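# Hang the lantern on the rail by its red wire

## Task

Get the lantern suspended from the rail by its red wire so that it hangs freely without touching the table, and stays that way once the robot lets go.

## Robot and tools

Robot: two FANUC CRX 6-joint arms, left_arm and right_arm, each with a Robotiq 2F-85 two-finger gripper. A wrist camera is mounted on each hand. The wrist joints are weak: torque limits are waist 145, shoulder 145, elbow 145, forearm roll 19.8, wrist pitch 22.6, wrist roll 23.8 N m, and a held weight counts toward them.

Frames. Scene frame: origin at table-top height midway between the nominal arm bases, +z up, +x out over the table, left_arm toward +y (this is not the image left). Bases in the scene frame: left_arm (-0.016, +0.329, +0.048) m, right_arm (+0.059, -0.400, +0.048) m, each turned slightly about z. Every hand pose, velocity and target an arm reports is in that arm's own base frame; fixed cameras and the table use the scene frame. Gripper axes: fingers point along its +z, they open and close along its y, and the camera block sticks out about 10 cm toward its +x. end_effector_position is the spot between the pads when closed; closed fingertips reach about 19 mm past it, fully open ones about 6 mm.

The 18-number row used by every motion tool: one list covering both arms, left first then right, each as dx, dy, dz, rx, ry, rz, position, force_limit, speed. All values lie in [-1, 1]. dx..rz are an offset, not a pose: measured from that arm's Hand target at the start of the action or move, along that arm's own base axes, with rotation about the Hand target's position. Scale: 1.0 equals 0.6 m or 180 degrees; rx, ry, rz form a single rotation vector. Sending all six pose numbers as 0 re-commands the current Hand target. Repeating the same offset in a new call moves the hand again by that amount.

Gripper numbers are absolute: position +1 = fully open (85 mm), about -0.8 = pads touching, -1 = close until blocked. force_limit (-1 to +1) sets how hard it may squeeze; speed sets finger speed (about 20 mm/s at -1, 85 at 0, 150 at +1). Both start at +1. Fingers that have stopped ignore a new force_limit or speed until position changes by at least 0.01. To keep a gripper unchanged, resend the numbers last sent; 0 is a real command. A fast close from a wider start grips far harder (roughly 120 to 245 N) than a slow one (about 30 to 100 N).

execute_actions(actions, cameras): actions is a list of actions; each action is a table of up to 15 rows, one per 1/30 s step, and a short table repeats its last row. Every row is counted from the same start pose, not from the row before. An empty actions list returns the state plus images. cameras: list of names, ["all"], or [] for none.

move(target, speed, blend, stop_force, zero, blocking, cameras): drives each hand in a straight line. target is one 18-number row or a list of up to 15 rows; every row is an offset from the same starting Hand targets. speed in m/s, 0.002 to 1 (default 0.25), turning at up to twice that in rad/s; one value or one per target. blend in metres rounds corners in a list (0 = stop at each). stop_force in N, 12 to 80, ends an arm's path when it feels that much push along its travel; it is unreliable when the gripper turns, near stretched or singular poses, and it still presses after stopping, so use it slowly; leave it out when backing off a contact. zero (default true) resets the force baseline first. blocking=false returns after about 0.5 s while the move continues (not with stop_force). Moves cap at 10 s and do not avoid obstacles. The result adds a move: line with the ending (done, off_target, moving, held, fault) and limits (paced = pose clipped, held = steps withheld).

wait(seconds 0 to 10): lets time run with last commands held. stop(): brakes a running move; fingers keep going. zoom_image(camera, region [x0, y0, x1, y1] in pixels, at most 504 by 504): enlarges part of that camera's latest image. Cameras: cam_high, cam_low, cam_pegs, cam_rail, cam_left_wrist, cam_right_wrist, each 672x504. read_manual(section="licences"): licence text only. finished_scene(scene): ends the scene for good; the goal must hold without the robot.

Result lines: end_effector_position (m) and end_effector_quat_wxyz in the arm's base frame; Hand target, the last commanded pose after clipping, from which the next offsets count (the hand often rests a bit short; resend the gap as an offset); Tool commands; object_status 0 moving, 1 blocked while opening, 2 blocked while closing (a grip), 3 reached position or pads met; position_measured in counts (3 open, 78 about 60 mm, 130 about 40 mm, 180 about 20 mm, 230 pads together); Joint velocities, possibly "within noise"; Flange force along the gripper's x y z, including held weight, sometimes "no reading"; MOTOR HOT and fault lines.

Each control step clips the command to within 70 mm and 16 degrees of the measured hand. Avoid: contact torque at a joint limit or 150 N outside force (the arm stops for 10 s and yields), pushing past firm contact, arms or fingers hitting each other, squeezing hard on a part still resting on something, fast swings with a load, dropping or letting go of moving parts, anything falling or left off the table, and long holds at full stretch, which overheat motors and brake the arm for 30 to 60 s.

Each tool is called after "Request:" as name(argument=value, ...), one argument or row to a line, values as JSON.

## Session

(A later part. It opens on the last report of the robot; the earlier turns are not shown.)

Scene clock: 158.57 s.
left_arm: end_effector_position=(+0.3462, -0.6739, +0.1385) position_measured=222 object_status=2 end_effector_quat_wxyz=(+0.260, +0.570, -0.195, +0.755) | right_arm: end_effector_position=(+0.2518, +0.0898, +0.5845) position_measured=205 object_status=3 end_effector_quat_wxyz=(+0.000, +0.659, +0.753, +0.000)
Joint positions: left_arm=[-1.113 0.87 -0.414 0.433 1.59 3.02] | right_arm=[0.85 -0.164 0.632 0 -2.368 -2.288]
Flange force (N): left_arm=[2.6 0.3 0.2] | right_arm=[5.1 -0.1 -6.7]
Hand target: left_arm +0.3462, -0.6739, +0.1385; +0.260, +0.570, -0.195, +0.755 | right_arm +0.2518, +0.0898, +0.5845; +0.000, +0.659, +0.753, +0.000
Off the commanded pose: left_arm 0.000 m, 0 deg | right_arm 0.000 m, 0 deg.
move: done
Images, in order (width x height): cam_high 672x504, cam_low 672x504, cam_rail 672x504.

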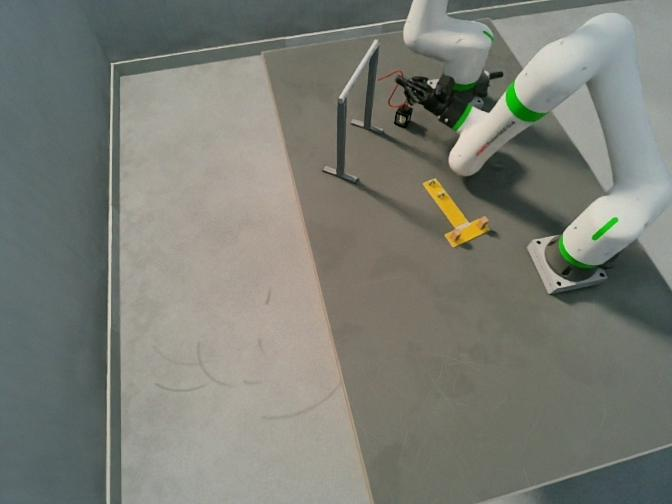

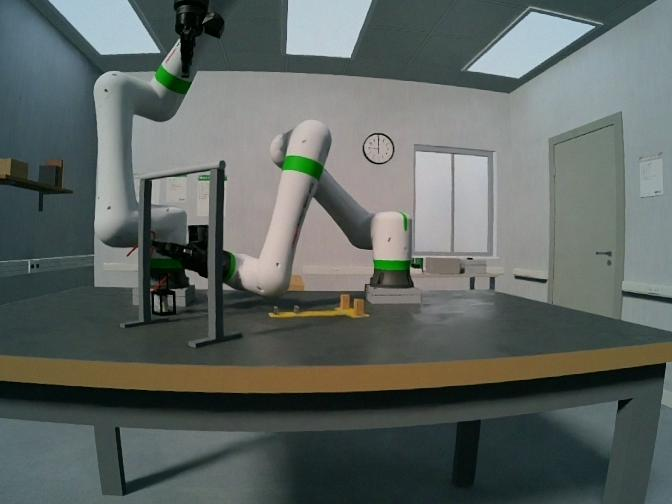

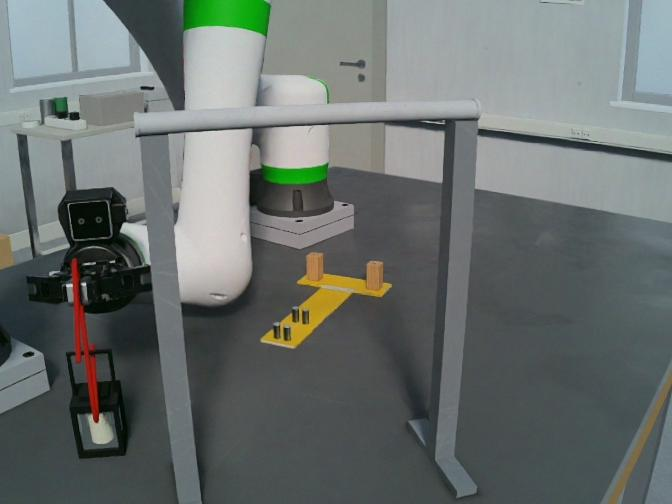

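Request:
move(
  target=[
    [-0.0236,0.0185,0.0233,0,0,0,-1,-0.6,-0.9,0,0,0,0,0,0,-0.6,-0.6,-0.8],
    [-0.0236,0.0185,0.0983,0,0,0,-1,-0.6,-0.9,0,0,0,0,0,0,-0.6,-0.6,-0.8],
    [-0.0236,0.0185,0.14,0.0274,0.035,0,-1,-0.6,-0.9,0,0,0,0,0,0,-0.6,-0.6,-0.8],
  ],
  speed=0.05,
  cameras=["cam_rail","cam_high","cam_low"],
)

Request:
zoom_image(
  camera="cam_high",
  region=[360, 40, 450, 140],
)

Request:
zoom_image(
  camera="cam_low",
  region=[110, 200, 230, 330],
)

Scene clock: 162.20 s.
left_arm: end_effector_position=(+0.3320, -0.6628, +0.2225) position_measured=222 object_status=2 end_effector_quat_wxyz=(+0.246, +0.621, -0.213, +0.713) | right_arm: end_effector_position=(+0.2518, +0.0898, +0.5845) position_measured=205 object_status=3 end_effector_quat_wxyz=(+0.000, +0.659, +0.753, +0.000)
Joint positions: left_arm=[-1.147 0.554 -0.544 0.501 1.292 2.921] | right_arm=[0.85 -0.164 0.632 0 -2.368 -2.288]
Flange force (N): left_arm=[0.6 -1.2 -1.6] | right_arm=[4.2 0.8 -6.7]
Hand target: left_arm +0.3320, -0.6628, +0.2225; +0.246, +0.621, -0.213, +0.713 | right_arm +0.2518, +0.0898, +0.5845; +0.000, +0.659, +0.753, +0.000
Off the commanded pose: left_arm 0.000 m, 0 deg | right_arm 0.000 m, 0 deg.
move: done
Images, in order (width x height): cam_high 672x504, cam_low 672x504, cam_rail 672x504.

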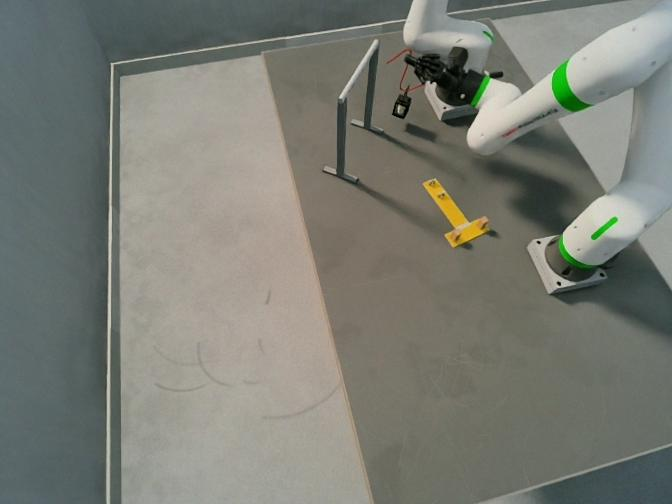

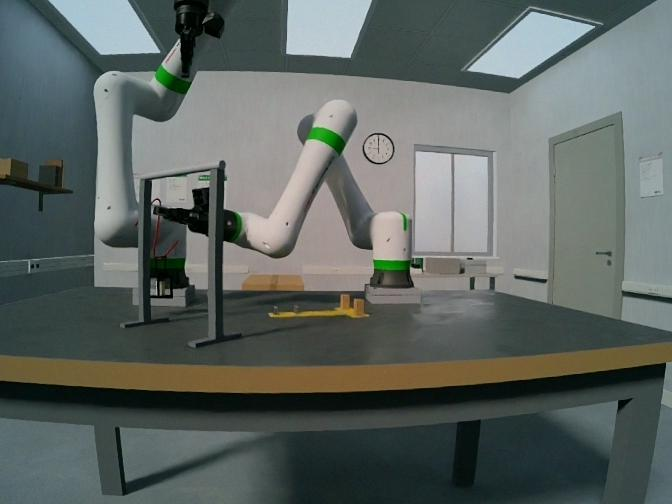

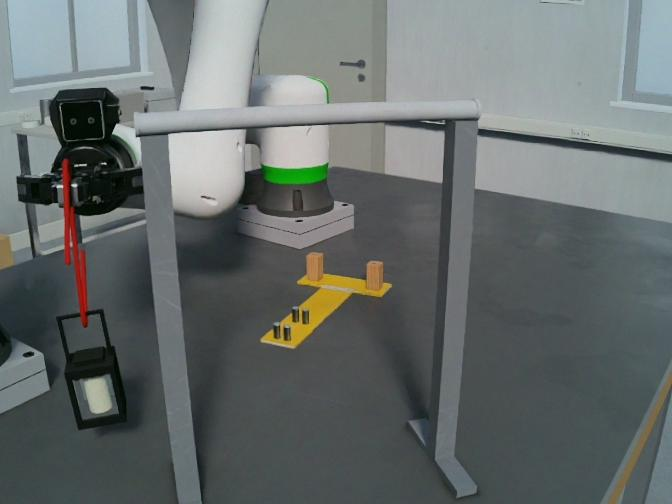

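Scaled by 5.040 from the camera's 672x504 image, which has a finer 960x720 frame.

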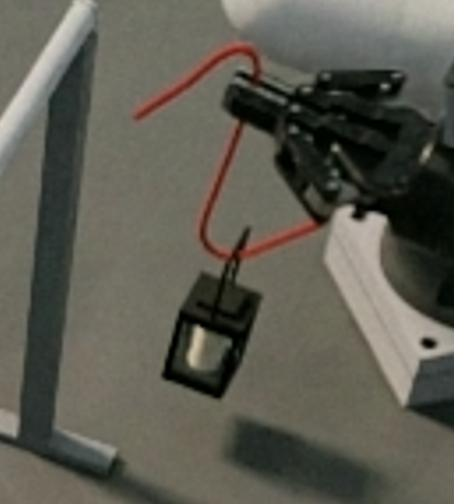

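Scaled by 3.877 from the camera's 672x504 image, which has a finer 960x720 frame.

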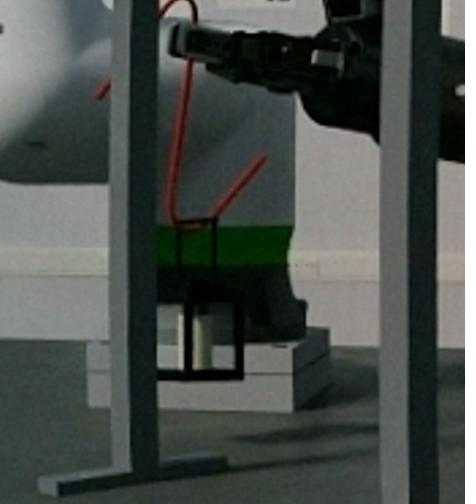

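Request:
move(
  target=[
    [0,0,0.2125,0.0274,0.035,0,-1,-0.6,-0.9,0,0,0,0,0,0,-0.6,-0.6,-0.8],
    [0.155,0.278,0.2125,0.0548,0.07,0,-1,-0.6,-0.9,0,0,0,0,0,0,-0.6,-0.6,-0.8],
  ],
  speed=0.08,
  blend=0.03,
  cameras=["all"],
)

Request:
zoom_image(
  camera="cam_low",
  region=[130, 110, 290, 250],
)

Scene clock: 167.57 s.
left_arm: end_effector_position=(+0.4250, -0.4961, +0.3500) position_measured=222 object_status=2 end_effector_quat_wxyz=(+0.214, +0.714, -0.245, +0.620) | right_arm: end_effector_position=(+0.2518, +0.0898, +0.5845) position_measured=205 object_status=3 end_effector_quat_wxyz=(+0.000, +0.659, +0.753, +0.000)
Joint positions: left_arm=[-0.662 -0.124 -0.604 0.002 0.339 3.142] | right_arm=[0.85 -0.164 0.632 0 -2.368 -2.288]
Flange force (N): left_arm=no reading | right_arm=[4.4 0.6 -7.6]
Hand target: left_arm +0.4250, -0.4960, +0.3500; +0.214, +0.714, -0.245, +0.620 | right_arm +0.2518, +0.0898, +0.5845; +0.000, +0.659, +0.753, +0.000
Off the commanded pose: left_arm 0.000 m, 0 deg | right_arm 0.000 m, 0 deg.
move: done
camera_calibration:
cam_left_wrist: T_world_to_cam=[[-0.624738, -0.780832, 0.00175185, -0.121924], [-0.358431, 0.284783, -0.889059, 0.62284], [0.693707, -0.556057, -0.457789, -0.279694], [0, 0, 0, 1]] pos_world=[0.3411, -0.428102, 0.425915]
cam_right_wrist: T_world_to_cam=[[0.990557, 0.132368, 0.0357021, -0.27375], [0.113736, -0.938813, 0.325106, -0.117842], [0.0765513, -0.317976, -0.945003, 0.691006], [0, 0, 0, 1]] pos_world=[0.231671, 0.145327, 0.701087]

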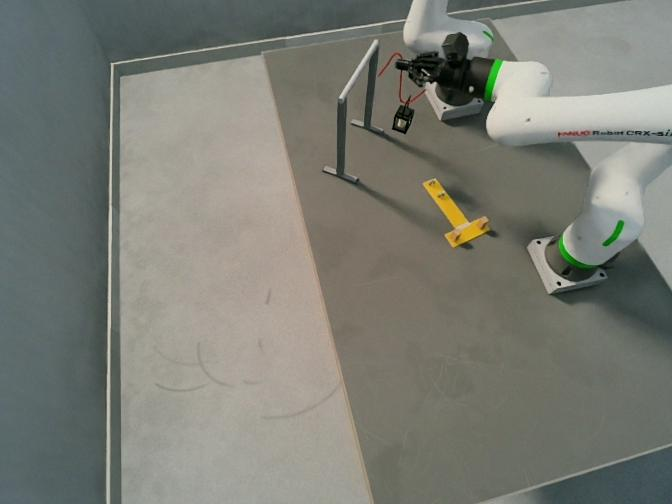

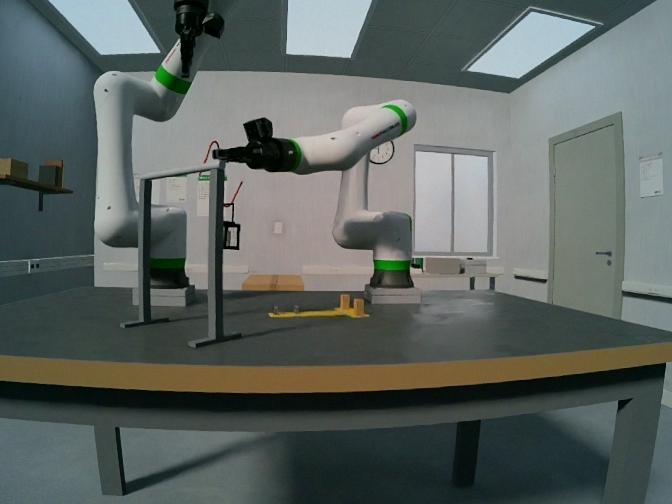

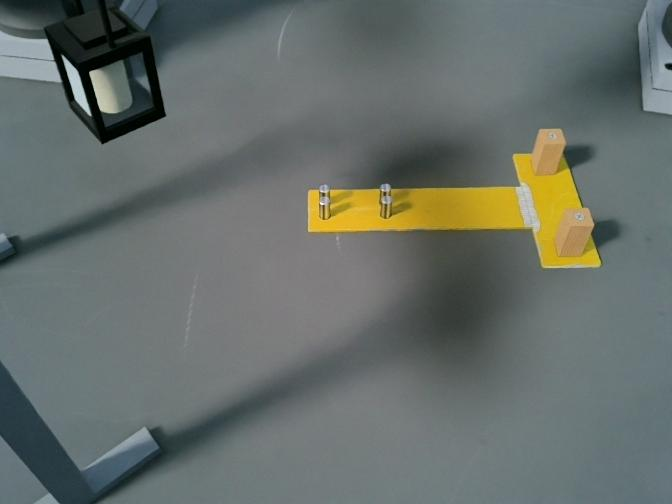

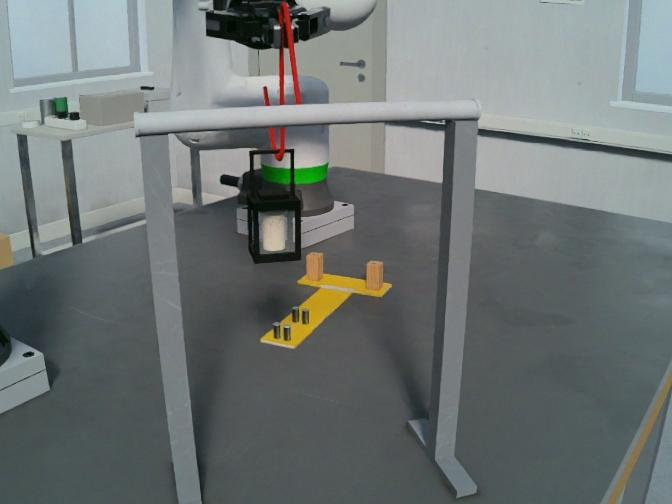

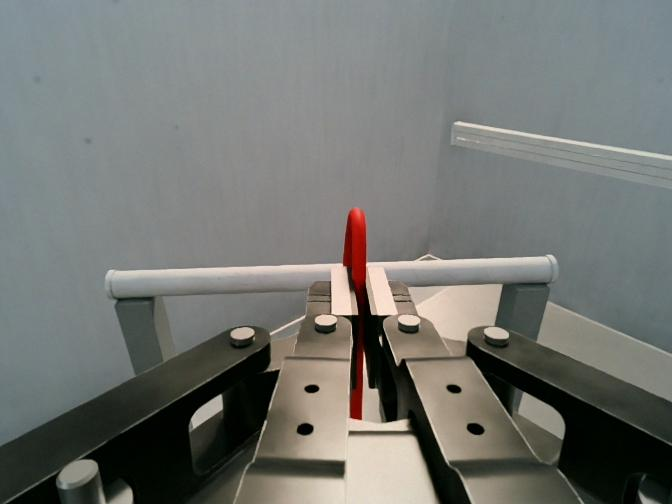

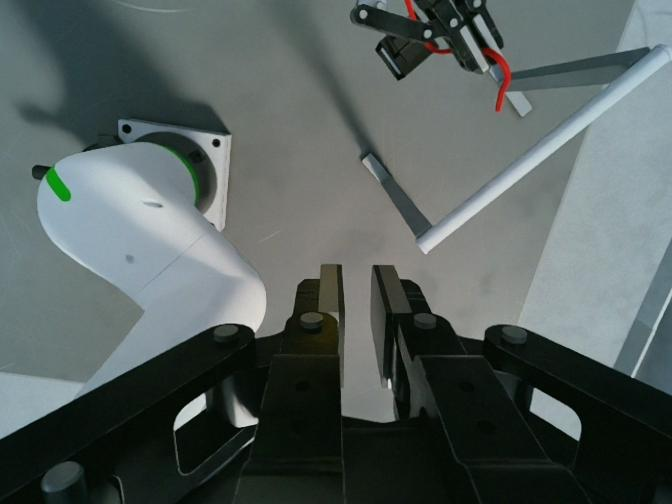

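Scaled by 3.150 from the camera's 672x504 image, which has a finer 960x720 frame.

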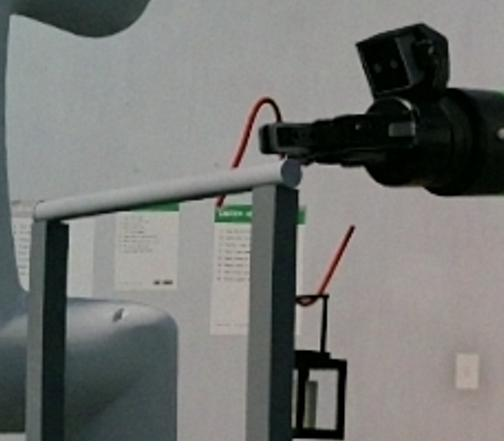

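Request:
move(
  target=[
    [0,0,0.085,0,0,0,-1,-0.6,-0.9,0,0,0,0,0,0,-0.6,-0.6,-0.8],
  ],
  speed=0.1,
  cameras=["cam_low"],
)

Request:
zoom_image(
  camera="cam_low",
  region=[130, 110, 290, 250],
)

Scene clock: 169.27 s.
left_arm: end_effector_position=(+0.4250, -0.4961, +0.4010) position_measured=222 object_status=2 end_effector_quat_wxyz=(+0.214, +0.714, -0.245, +0.620) | right_arm: end_effector_position=(+0.2518, +0.0898, +0.5845) position_measured=205 object_status=3 end_effector_quat_wxyz=(+0.000, +0.659, +0.753, +0.000)
Joint positions: left_arm=[-0.662 -0.183 -0.523 0.001 0.2 3.142] | right_arm=[0.85 -0.164 0.632 0 -2.368 -2.288]
Flange force (N): left_arm=no reading | right_arm=[3.9 1.1 -7.1]
Hand target: left_arm +0.4250, -0.4960, +0.4010; +0.214, +0.714, -0.245, +0.620 | right_arm +0.2518, +0.0898, +0.5845; +0.000, +0.659, +0.753, +0.000
Off the commanded pose: left_arm 0.000 m, 0 deg | right_arm 0.000 m, 0 deg.
move: done
Images, in order (width x height): cam_low 672x504.

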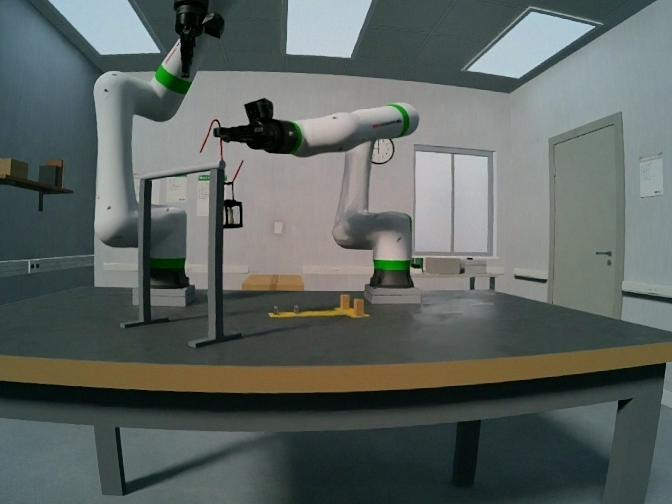

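Scaled by 3.150 from the camera's 672x504 image, which has a finer 960x720 frame.

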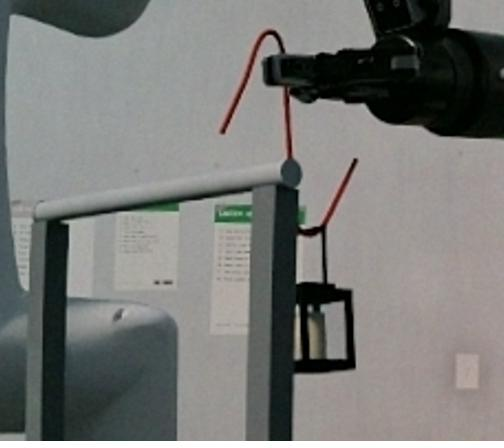

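Request:
move(
  target=[
    [0.1262,-0.1,0,0,0,0,-1,-0.6,-0.9,0,0,0,0,0,0,-0.6,-0.6,-0.8],
    [0.1262,-0.1,-0.125,0,0,0,-1,-0.6,-0.9,0,0,0,0,0,0,-0.6,-0.6,-0.8],
  ],
  speed=0.08,
  cameras=["cam_low","cam_rail","cam_high","cam_left_wrist","cam_right_wrist"],
)

Request:
zoom_image(
  camera="cam_low",
  region=[110, 110, 270, 250],
)

Request:
zoom_image(
  camera="cam_rail",
  region=[180, 0, 420, 230],
)

Request:
zoom_image(
  camera="cam_high",
  region=[310, 20, 440, 140],
)

Scene clock: 172.73 s.
left_arm: end_effector_position=(+0.5008, -0.5560, +0.3260) position_measured=222 object_status=2 end_effector_quat_wxyz=(+0.214, +0.714, -0.245, +0.620) | right_arm: end_effector_position=(+0.2518, +0.0898, +0.5845) position_measured=205 object_status=3 end_effector_quat_wxyz=(+0.000, +0.659, +0.753, +0.000)
Joint positions: left_arm=[-0.664 0.144 -0.397 0.004 0.401 3.139] | right_arm=[0.85 -0.164 0.632 0 -2.368 -2.288]
Flange force (N): left_arm=[-0.9 -2.1 -3.6] | right_arm=[4.8 0.4 -7.0]
Hand target: left_arm +0.5007, -0.5560, +0.3260; +0.214, +0.714, -0.245, +0.620 | right_arm +0.2518, +0.0898, +0.5845; +0.000, +0.659, +0.753, +0.000
Off the commanded pose: left_arm 0.000 m, 0 deg | right_arm 0.000 m, 0 deg.
move: done
camera_calibration:
cam_left_wrist: T_world_to_cam=[[-0.624886, -0.780714, 0.00169073, -0.121154], [-0.358286, 0.284848, -0.889097, 0.645716], [0.693649, -0.55619, -0.457716, -0.376641], [0, 0, 0, 1]] pos_world=[0.4169, -0.488001, 0.401914]
cam_right_wrist: T_world_to_cam=[[0.990557, 0.132368, 0.0357021, -0.27375], [0.113736, -0.938813, 0.325106, -0.117842], [0.0765513, -0.317976, -0.945003, 0.691006], [0, 0, 0, 1]] pos_world=[0.231671, 0.145327, 0.701087]
Images, in order (width x height): cam_high 672x504, cam_low 672x504, cam_rail 672x504, cam_left_wrist 672x504, cam_right_wrist 672x504.

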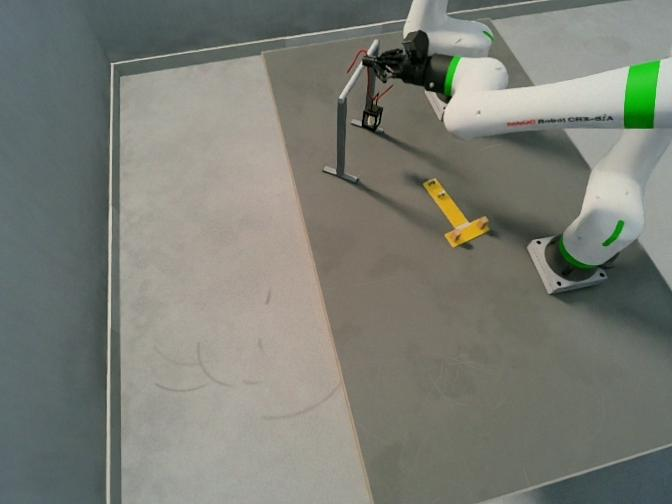

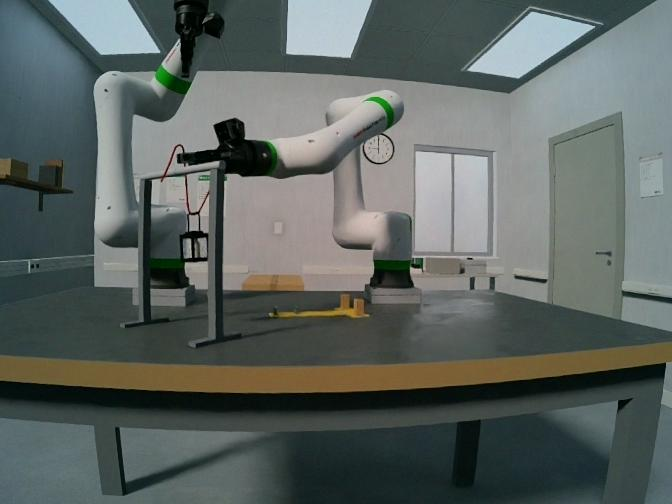

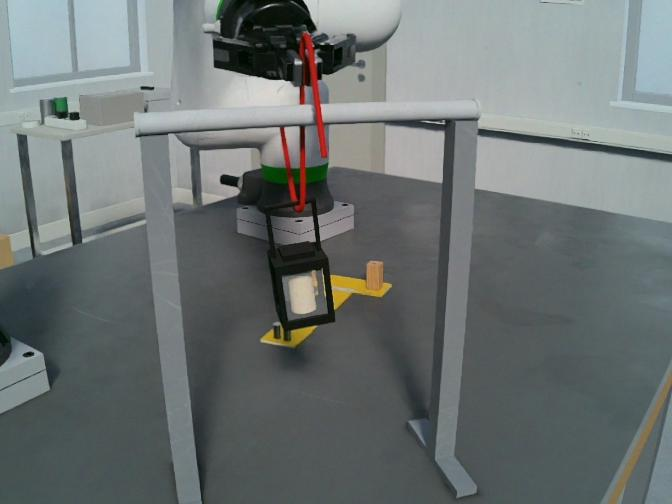

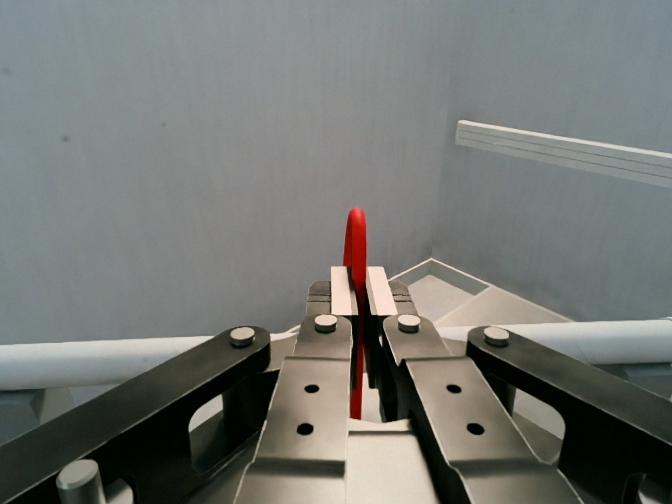

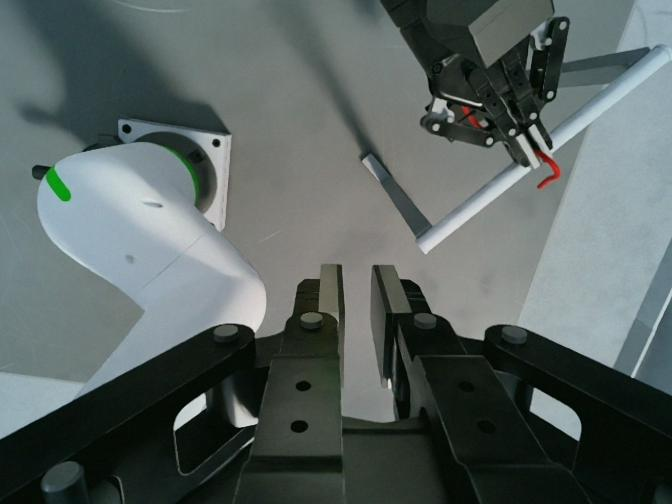

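Scaled by 3.150 from the camera's 672x504 image, which has a finer 960x720 frame.

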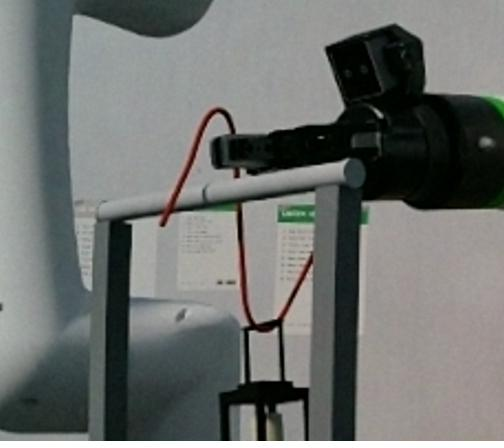

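Scaled by 2.100 from the camera's 672x504 image, which has a finer 960x720 frame.

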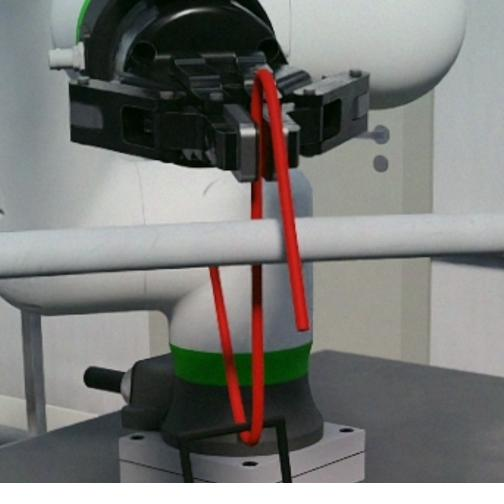

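Scaled by 3.877 from the camera's 672x504 image, which has a finer 960x720 frame.

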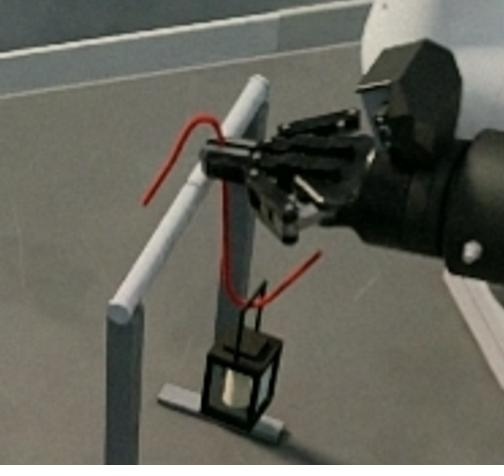

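Request:
move(
  target=[
    [-0.0184,0.0144,0,0,0,0,-1,-0.6,-0.9,0,0,0,0,0,0,-0.6,-0.6,-0.8],
  ],
  speed=0.05,
)

Request:
move(
  target=[
    [0,0,-0.085,0,0,0,-1,-0.6,-0.9,0,0,0,0,0,0,-0.6,-0.6,-0.8],
  ],
  speed=0.012,
  stop_force=12,
  cameras=["cam_low","cam_high","cam_rail"],
)

Request:
zoom_image(
  camera="cam_low",
  region=[110, 110, 270, 250],
)

Request:
zoom_image(
  camera="cam_high",
  region=[310, 20, 440, 140],
)

Request:
zoom_image(
  camera="cam_rail",
  region=[180, 0, 420, 230],
)

Scene clock: 175.43 s.
left_arm: end_effector_position=(+0.4897, -0.5474, +0.3260) position_measured=222 object_status=2 end_effector_quat_wxyz=(+0.214, +0.714, -0.245, +0.620) | right_arm: end_effector_position=(+0.2518, +0.0898, +0.5845) position_measured=205 object_status=3 end_effector_quat_wxyz=(+0.000, +0.659, +0.753, +0.000)
Joint positions: left_arm=[-0.664 0.112 -0.434 0.004 0.406 3.139] | right_arm=[0.85 -0.164 0.632 0 -2.368 -2.288]
Flange force (N): left_arm=[-0.7 -2.4 -4.9] | right_arm=[4.8 0.3 -7.3]
Hand target: left_arm +0.4897, -0.5474, +0.3260; +0.214, +0.714, -0.245, +0.620 | right_arm +0.2518, +0.0898, +0.5845; +0.000, +0.659, +0.753, +0.000
Off the commanded pose: left_arm 0.000 m, 0 deg | right_arm 0.000 m, 0 deg.
move: done

Scene clock: 180.33 s.
left_arm: end_effector_position=(+0.4897, -0.5474, +0.2750) position_measured=222 object_status=2 end_effector_quat_wxyz=(+0.214, +0.714, -0.245, +0.620) | right_arm: end_effector_position=(+0.2518, +0.0898, +0.5845) position_measured=205 object_status=3 end_effector_quat_wxyz=(+0.000, +0.659, +0.753, +0.000)
Joint positions: left_arm=[-0.664 0.192 -0.485 0.003 0.536 3.14] | right_arm=[0.85 -0.164 0.632 0 -2.368 -2.288]
Flange force (N): left_arm=[6.6 -1.3 -1.4] | right_arm=[4.9 -0.2 -6.9]
Hand target: left_arm +0.4897, -0.5474, +0.2750; +0.214, +0.714, -0.245, +0.620 | right_arm +0.2518, +0.0898, +0.5845; +0.000, +0.659, +0.753, +0.000
Off the commanded pose: left_arm 0.000 m, 0 deg | right_arm 0.000 m, 0 deg.
move: done
Images, in order (width x height): cam_high 672x504, cam_low 672x504, cam_rail 672x504.

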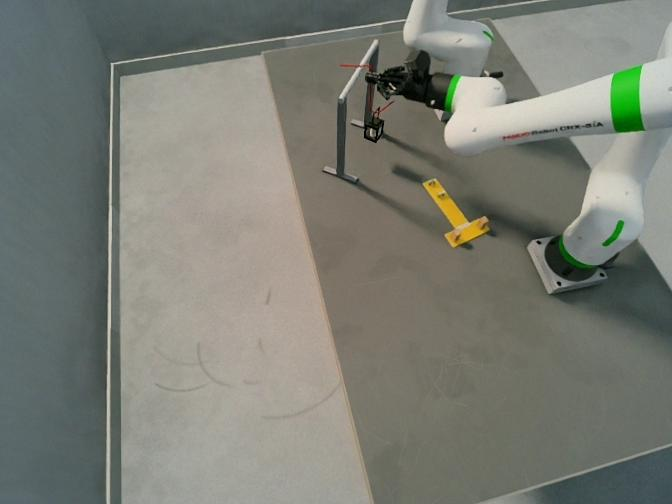

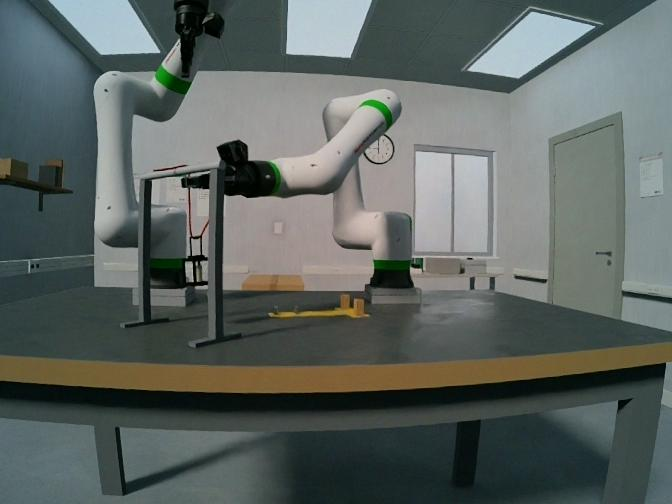

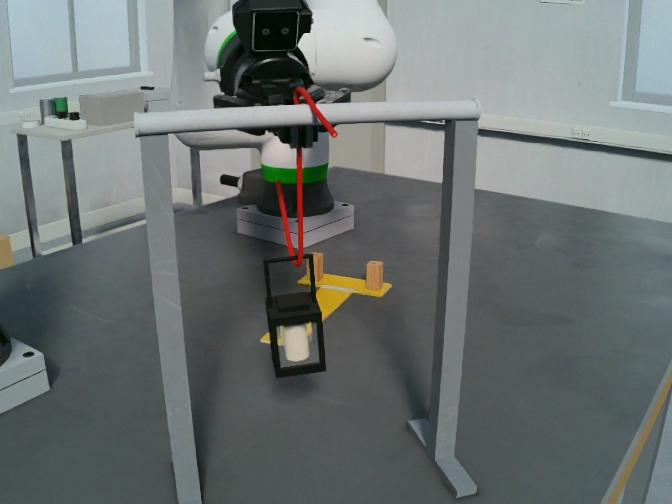

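Scaled by 3.150 from the camera's 672x504 image, which has a finer 960x720 frame.

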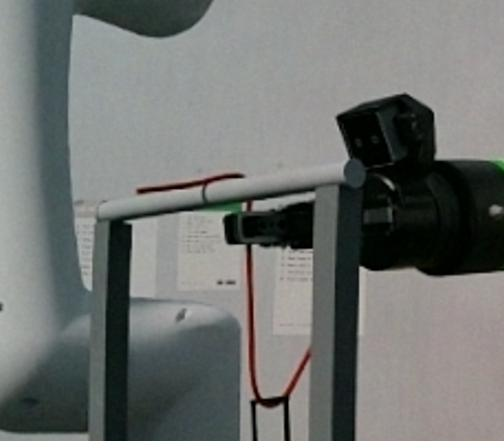

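Scaled by 3.877 from the camera's 672x504 image, which has a finer 960x720 frame.

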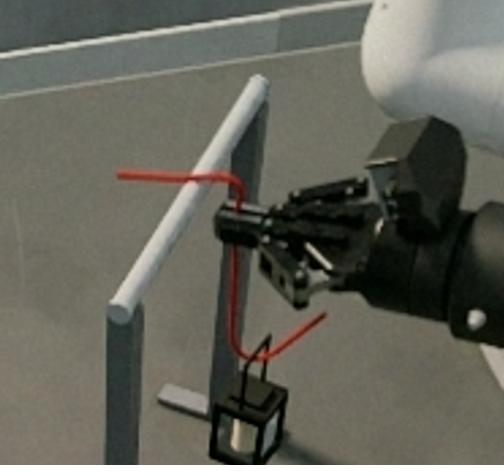

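Scaled by 2.100 from the camera's 672x504 image, which has a finer 960x720 frame.

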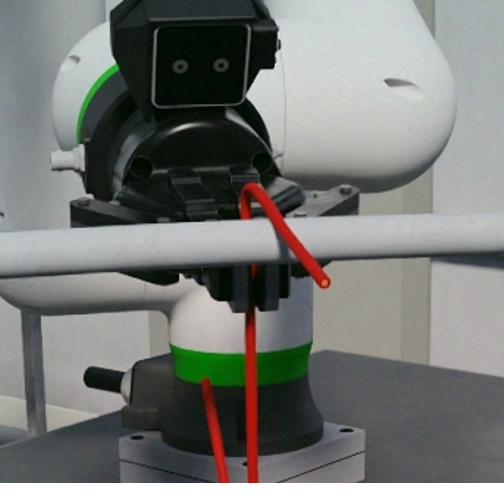

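Request:
move(
  target=[
    [0.021,-0.0164,0,0,0,0,-1,-0.6,-0.9,0,0,0,0,0,0,-0.6,-0.6,-0.8],
  ],
  speed=0.02,
  cameras=["cam_low","cam_high","cam_rail","cam_right_wrist"],
)

Request:
zoom_image(
  camera="cam_low",
  region=[110, 110, 270, 250],
)

Request:
zoom_image(
  camera="cam_rail",
  region=[180, 0, 420, 230],
)

Request:
zoom_image(
  camera="cam_right_wrist",
  region=[400, 0, 672, 270],
)

Scene clock: 182.33 s.
left_arm: end_effector_position=(+0.5023, -0.5572, +0.2750) position_measured=222 object_status=2 end_effector_quat_wxyz=(+0.214, +0.714, -0.245, +0.620) | right_arm: end_effector_position=(+0.2518, +0.0898, +0.5845) position_measured=205 object_status=3 end_effector_quat_wxyz=(+0.000, +0.659, +0.753, +0.000)
Joint positions: left_arm=[-0.664 0.226 -0.442 0.003 0.528 3.14] | right_arm=[0.85 -0.164 0.632 0 -2.368 -2.288]
Flange force (N): left_arm=[-0.3 -1.8 -3.2] | right_arm=[4.3 1.2 -6.9]
Hand target: left_arm +0.5023, -0.5572, +0.2750; +0.214, +0.714, -0.245, +0.620 | right_arm +0.2518, +0.0898, +0.5845; +0.000, +0.659, +0.753, +0.000
Off the commanded pose: left_arm 0.000 m, 0 deg | right_arm 0.000 m, 0 deg.
move: done
camera_calibration:
cam_right_wrist: T_world_to_cam=[[0.990557, 0.132368, 0.0357021, -0.27375], [0.113736, -0.938813, 0.325106, -0.117842], [0.0765513, -0.317976, -0.945003, 0.691006], [0, 0, 0, 1]] pos_world=[0.231671, 0.145327, 0.701087]
Images, in order (width x height): cam_high 672x504, cam_low 672x504, cam_rail 672x504, cam_right_wrist 672x504.

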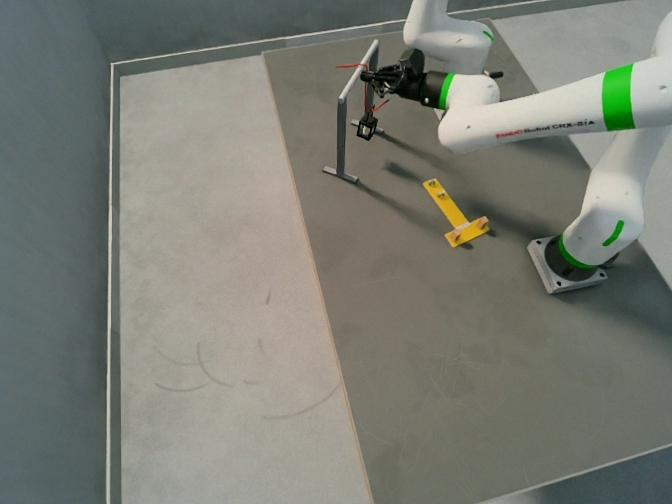

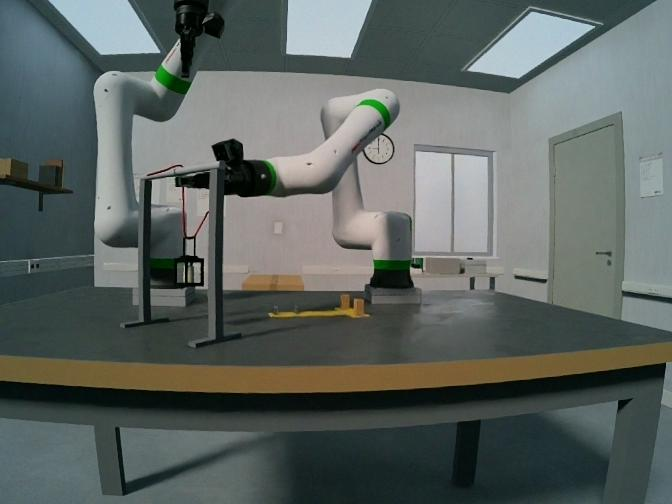

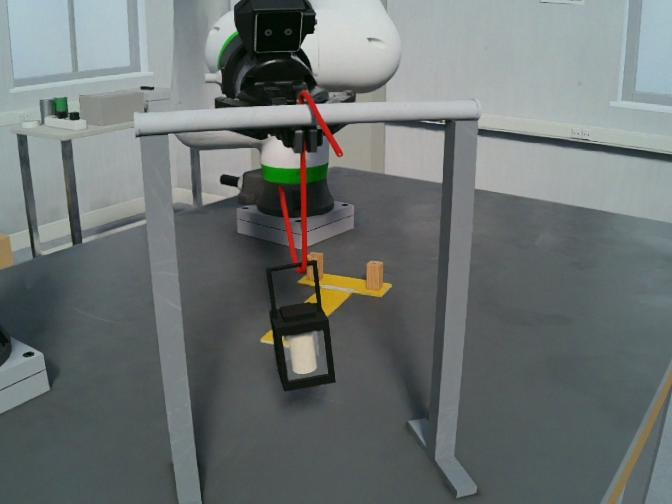

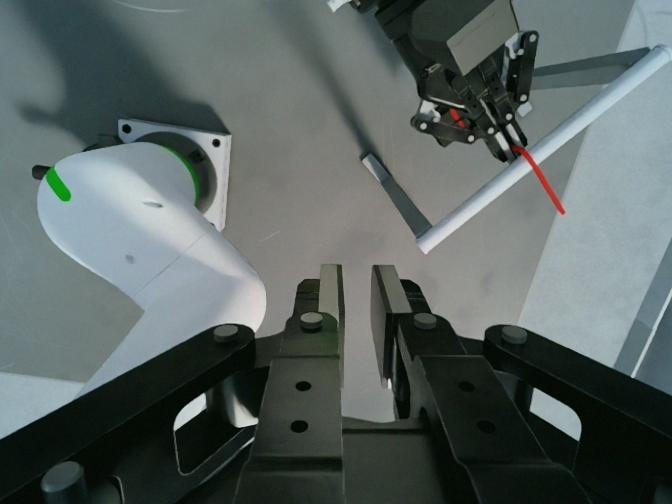

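Scaled by 3.150 from the camera's 672x504 image, which has a finer 960x720 frame.

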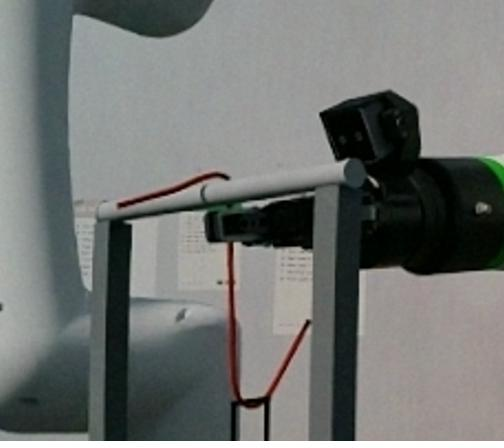

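Scaled by 2.100 from the camera's 672x504 image, which has a finer 960x720 frame.

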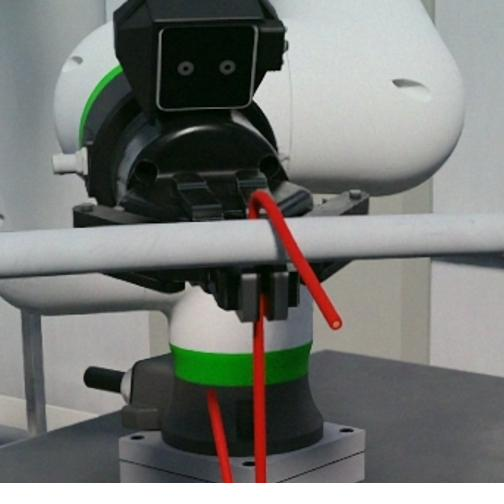

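Scaled by 1.853 from the camera's 672x504 image, which has a finer 960x720 frame.

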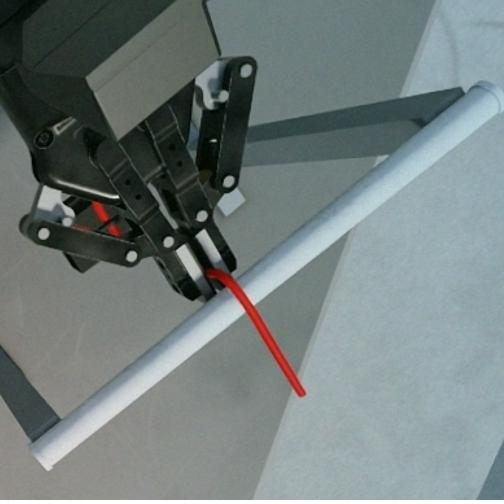

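Request:
move(
  target=[
    [0,0,0,0,0,0,-1,-0.6,-0.9,0.368,-0.0085,-0.2,0,0,-0.2756,-1,-1,-0.8],
    [0,0,0,0,0,0,-1,-0.6,-0.9,0.368,-0.0085,-0.37,0,0,-0.2756,-1,-1,-0.8],
  ],
  speed=[0.25,0.1],
  cameras=["cam_low","cam_high","cam_rail","cam_right_wrist"],
)

Request:
zoom_image(
  camera="cam_low",
  region=[90, 90, 270, 250],
)

Request:
zoom_image(
  camera="cam_rail",
  region=[180, 0, 420, 230],
)

Scene clock: 186.60 s.
left_arm: end_effector_position=(+0.5023, -0.5572, +0.2750) position_measured=222 object_status=2 end_effector_quat_wxyz=(+0.214, +0.714, -0.245, +0.620) | right_arm: end_effector_position=(+0.4726, +0.0847, +0.3625) position_measured=231 object_status=3 end_effector_quat_wxyz=(+0.000, +0.913, +0.407, +0.000)
Joint positions: left_arm=[-0.664 0.226 -0.442 0.003 0.528 3.14] | right_arm=[0.451 0.098 0.29 0 -1.763 -2.755]
Flange force (N): left_arm=[-0.3 -1.5 -3.7] | right_arm=[7.9 2.9 -4.8]
Hand target: left_arm +0.5023, -0.5572, +0.2750; +0.214, +0.714, -0.245, +0.620 | right_arm +0.4726, +0.0847, +0.3625; +0.000, +0.913, +0.407, +0.000
Off the commanded pose: left_arm 0.000 m, 0 deg | right_arm 0.000 m, 0 deg.
move: done
camera_calibration:
cam_right_wrist: T_world_to_cam=[[0.742831, -0.668529, 0.0356587, -0.298891], [-0.641204, -0.695131, 0.325038, 0.260577], [-0.19251, -0.264312, -0.945029, 0.585301], [0, 0, 0, 1]] pos_world=[0.501784, 0.136021, 0.479087]
Images, in order (width x height): cam_high 672x504, cam_low 672x504, cam_rail 672x504, cam_right_wrist 672x504.

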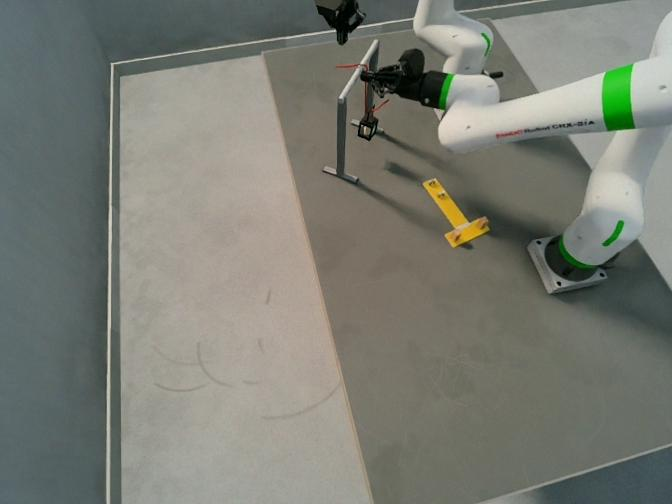

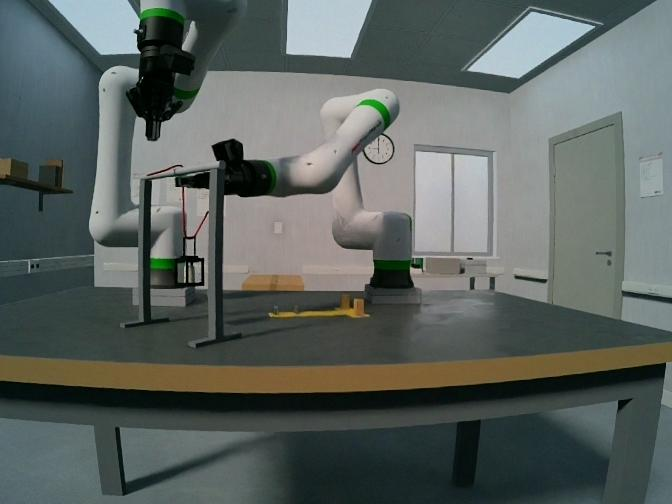

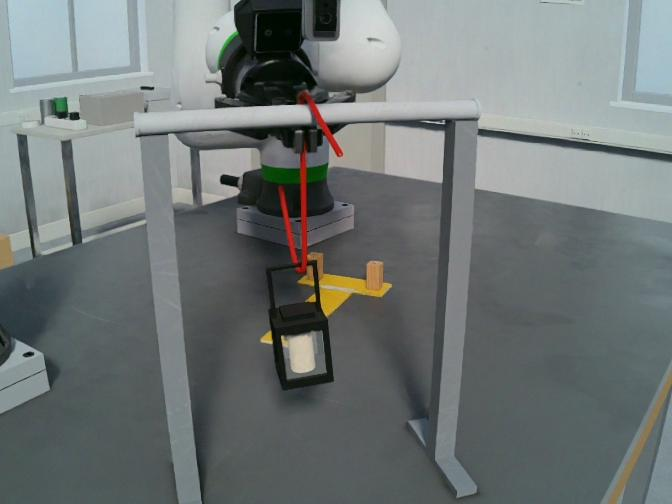

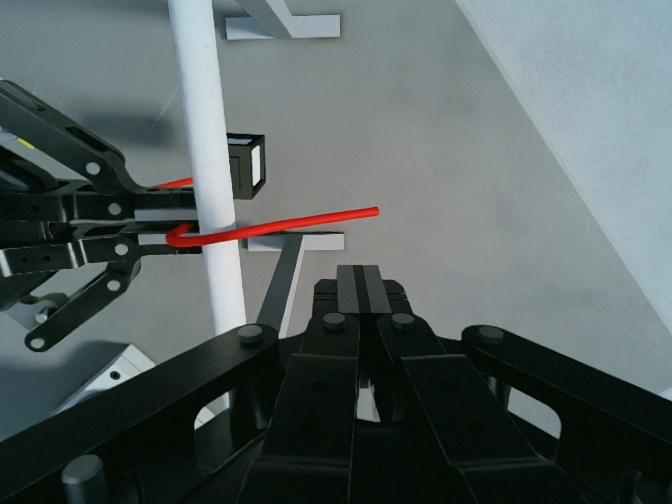

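Scaled by 2.800 from the camera's 672x504 image, which has a finer 960x720 frame.

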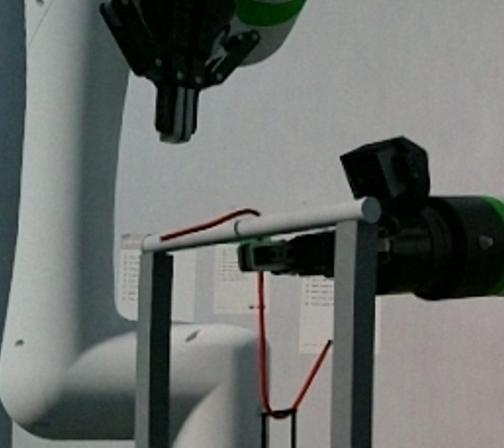

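Scaled by 2.100 from the camera's 672x504 image, which has a finer 960x720 frame.

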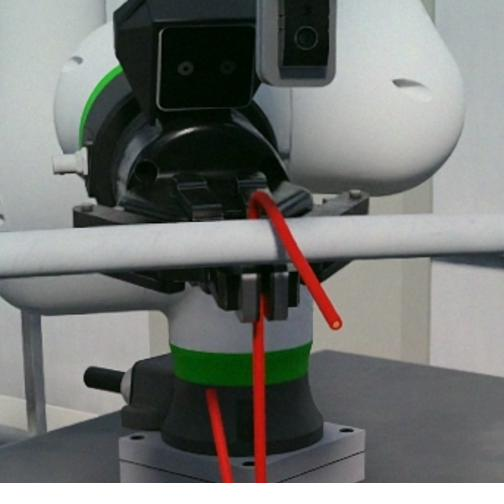

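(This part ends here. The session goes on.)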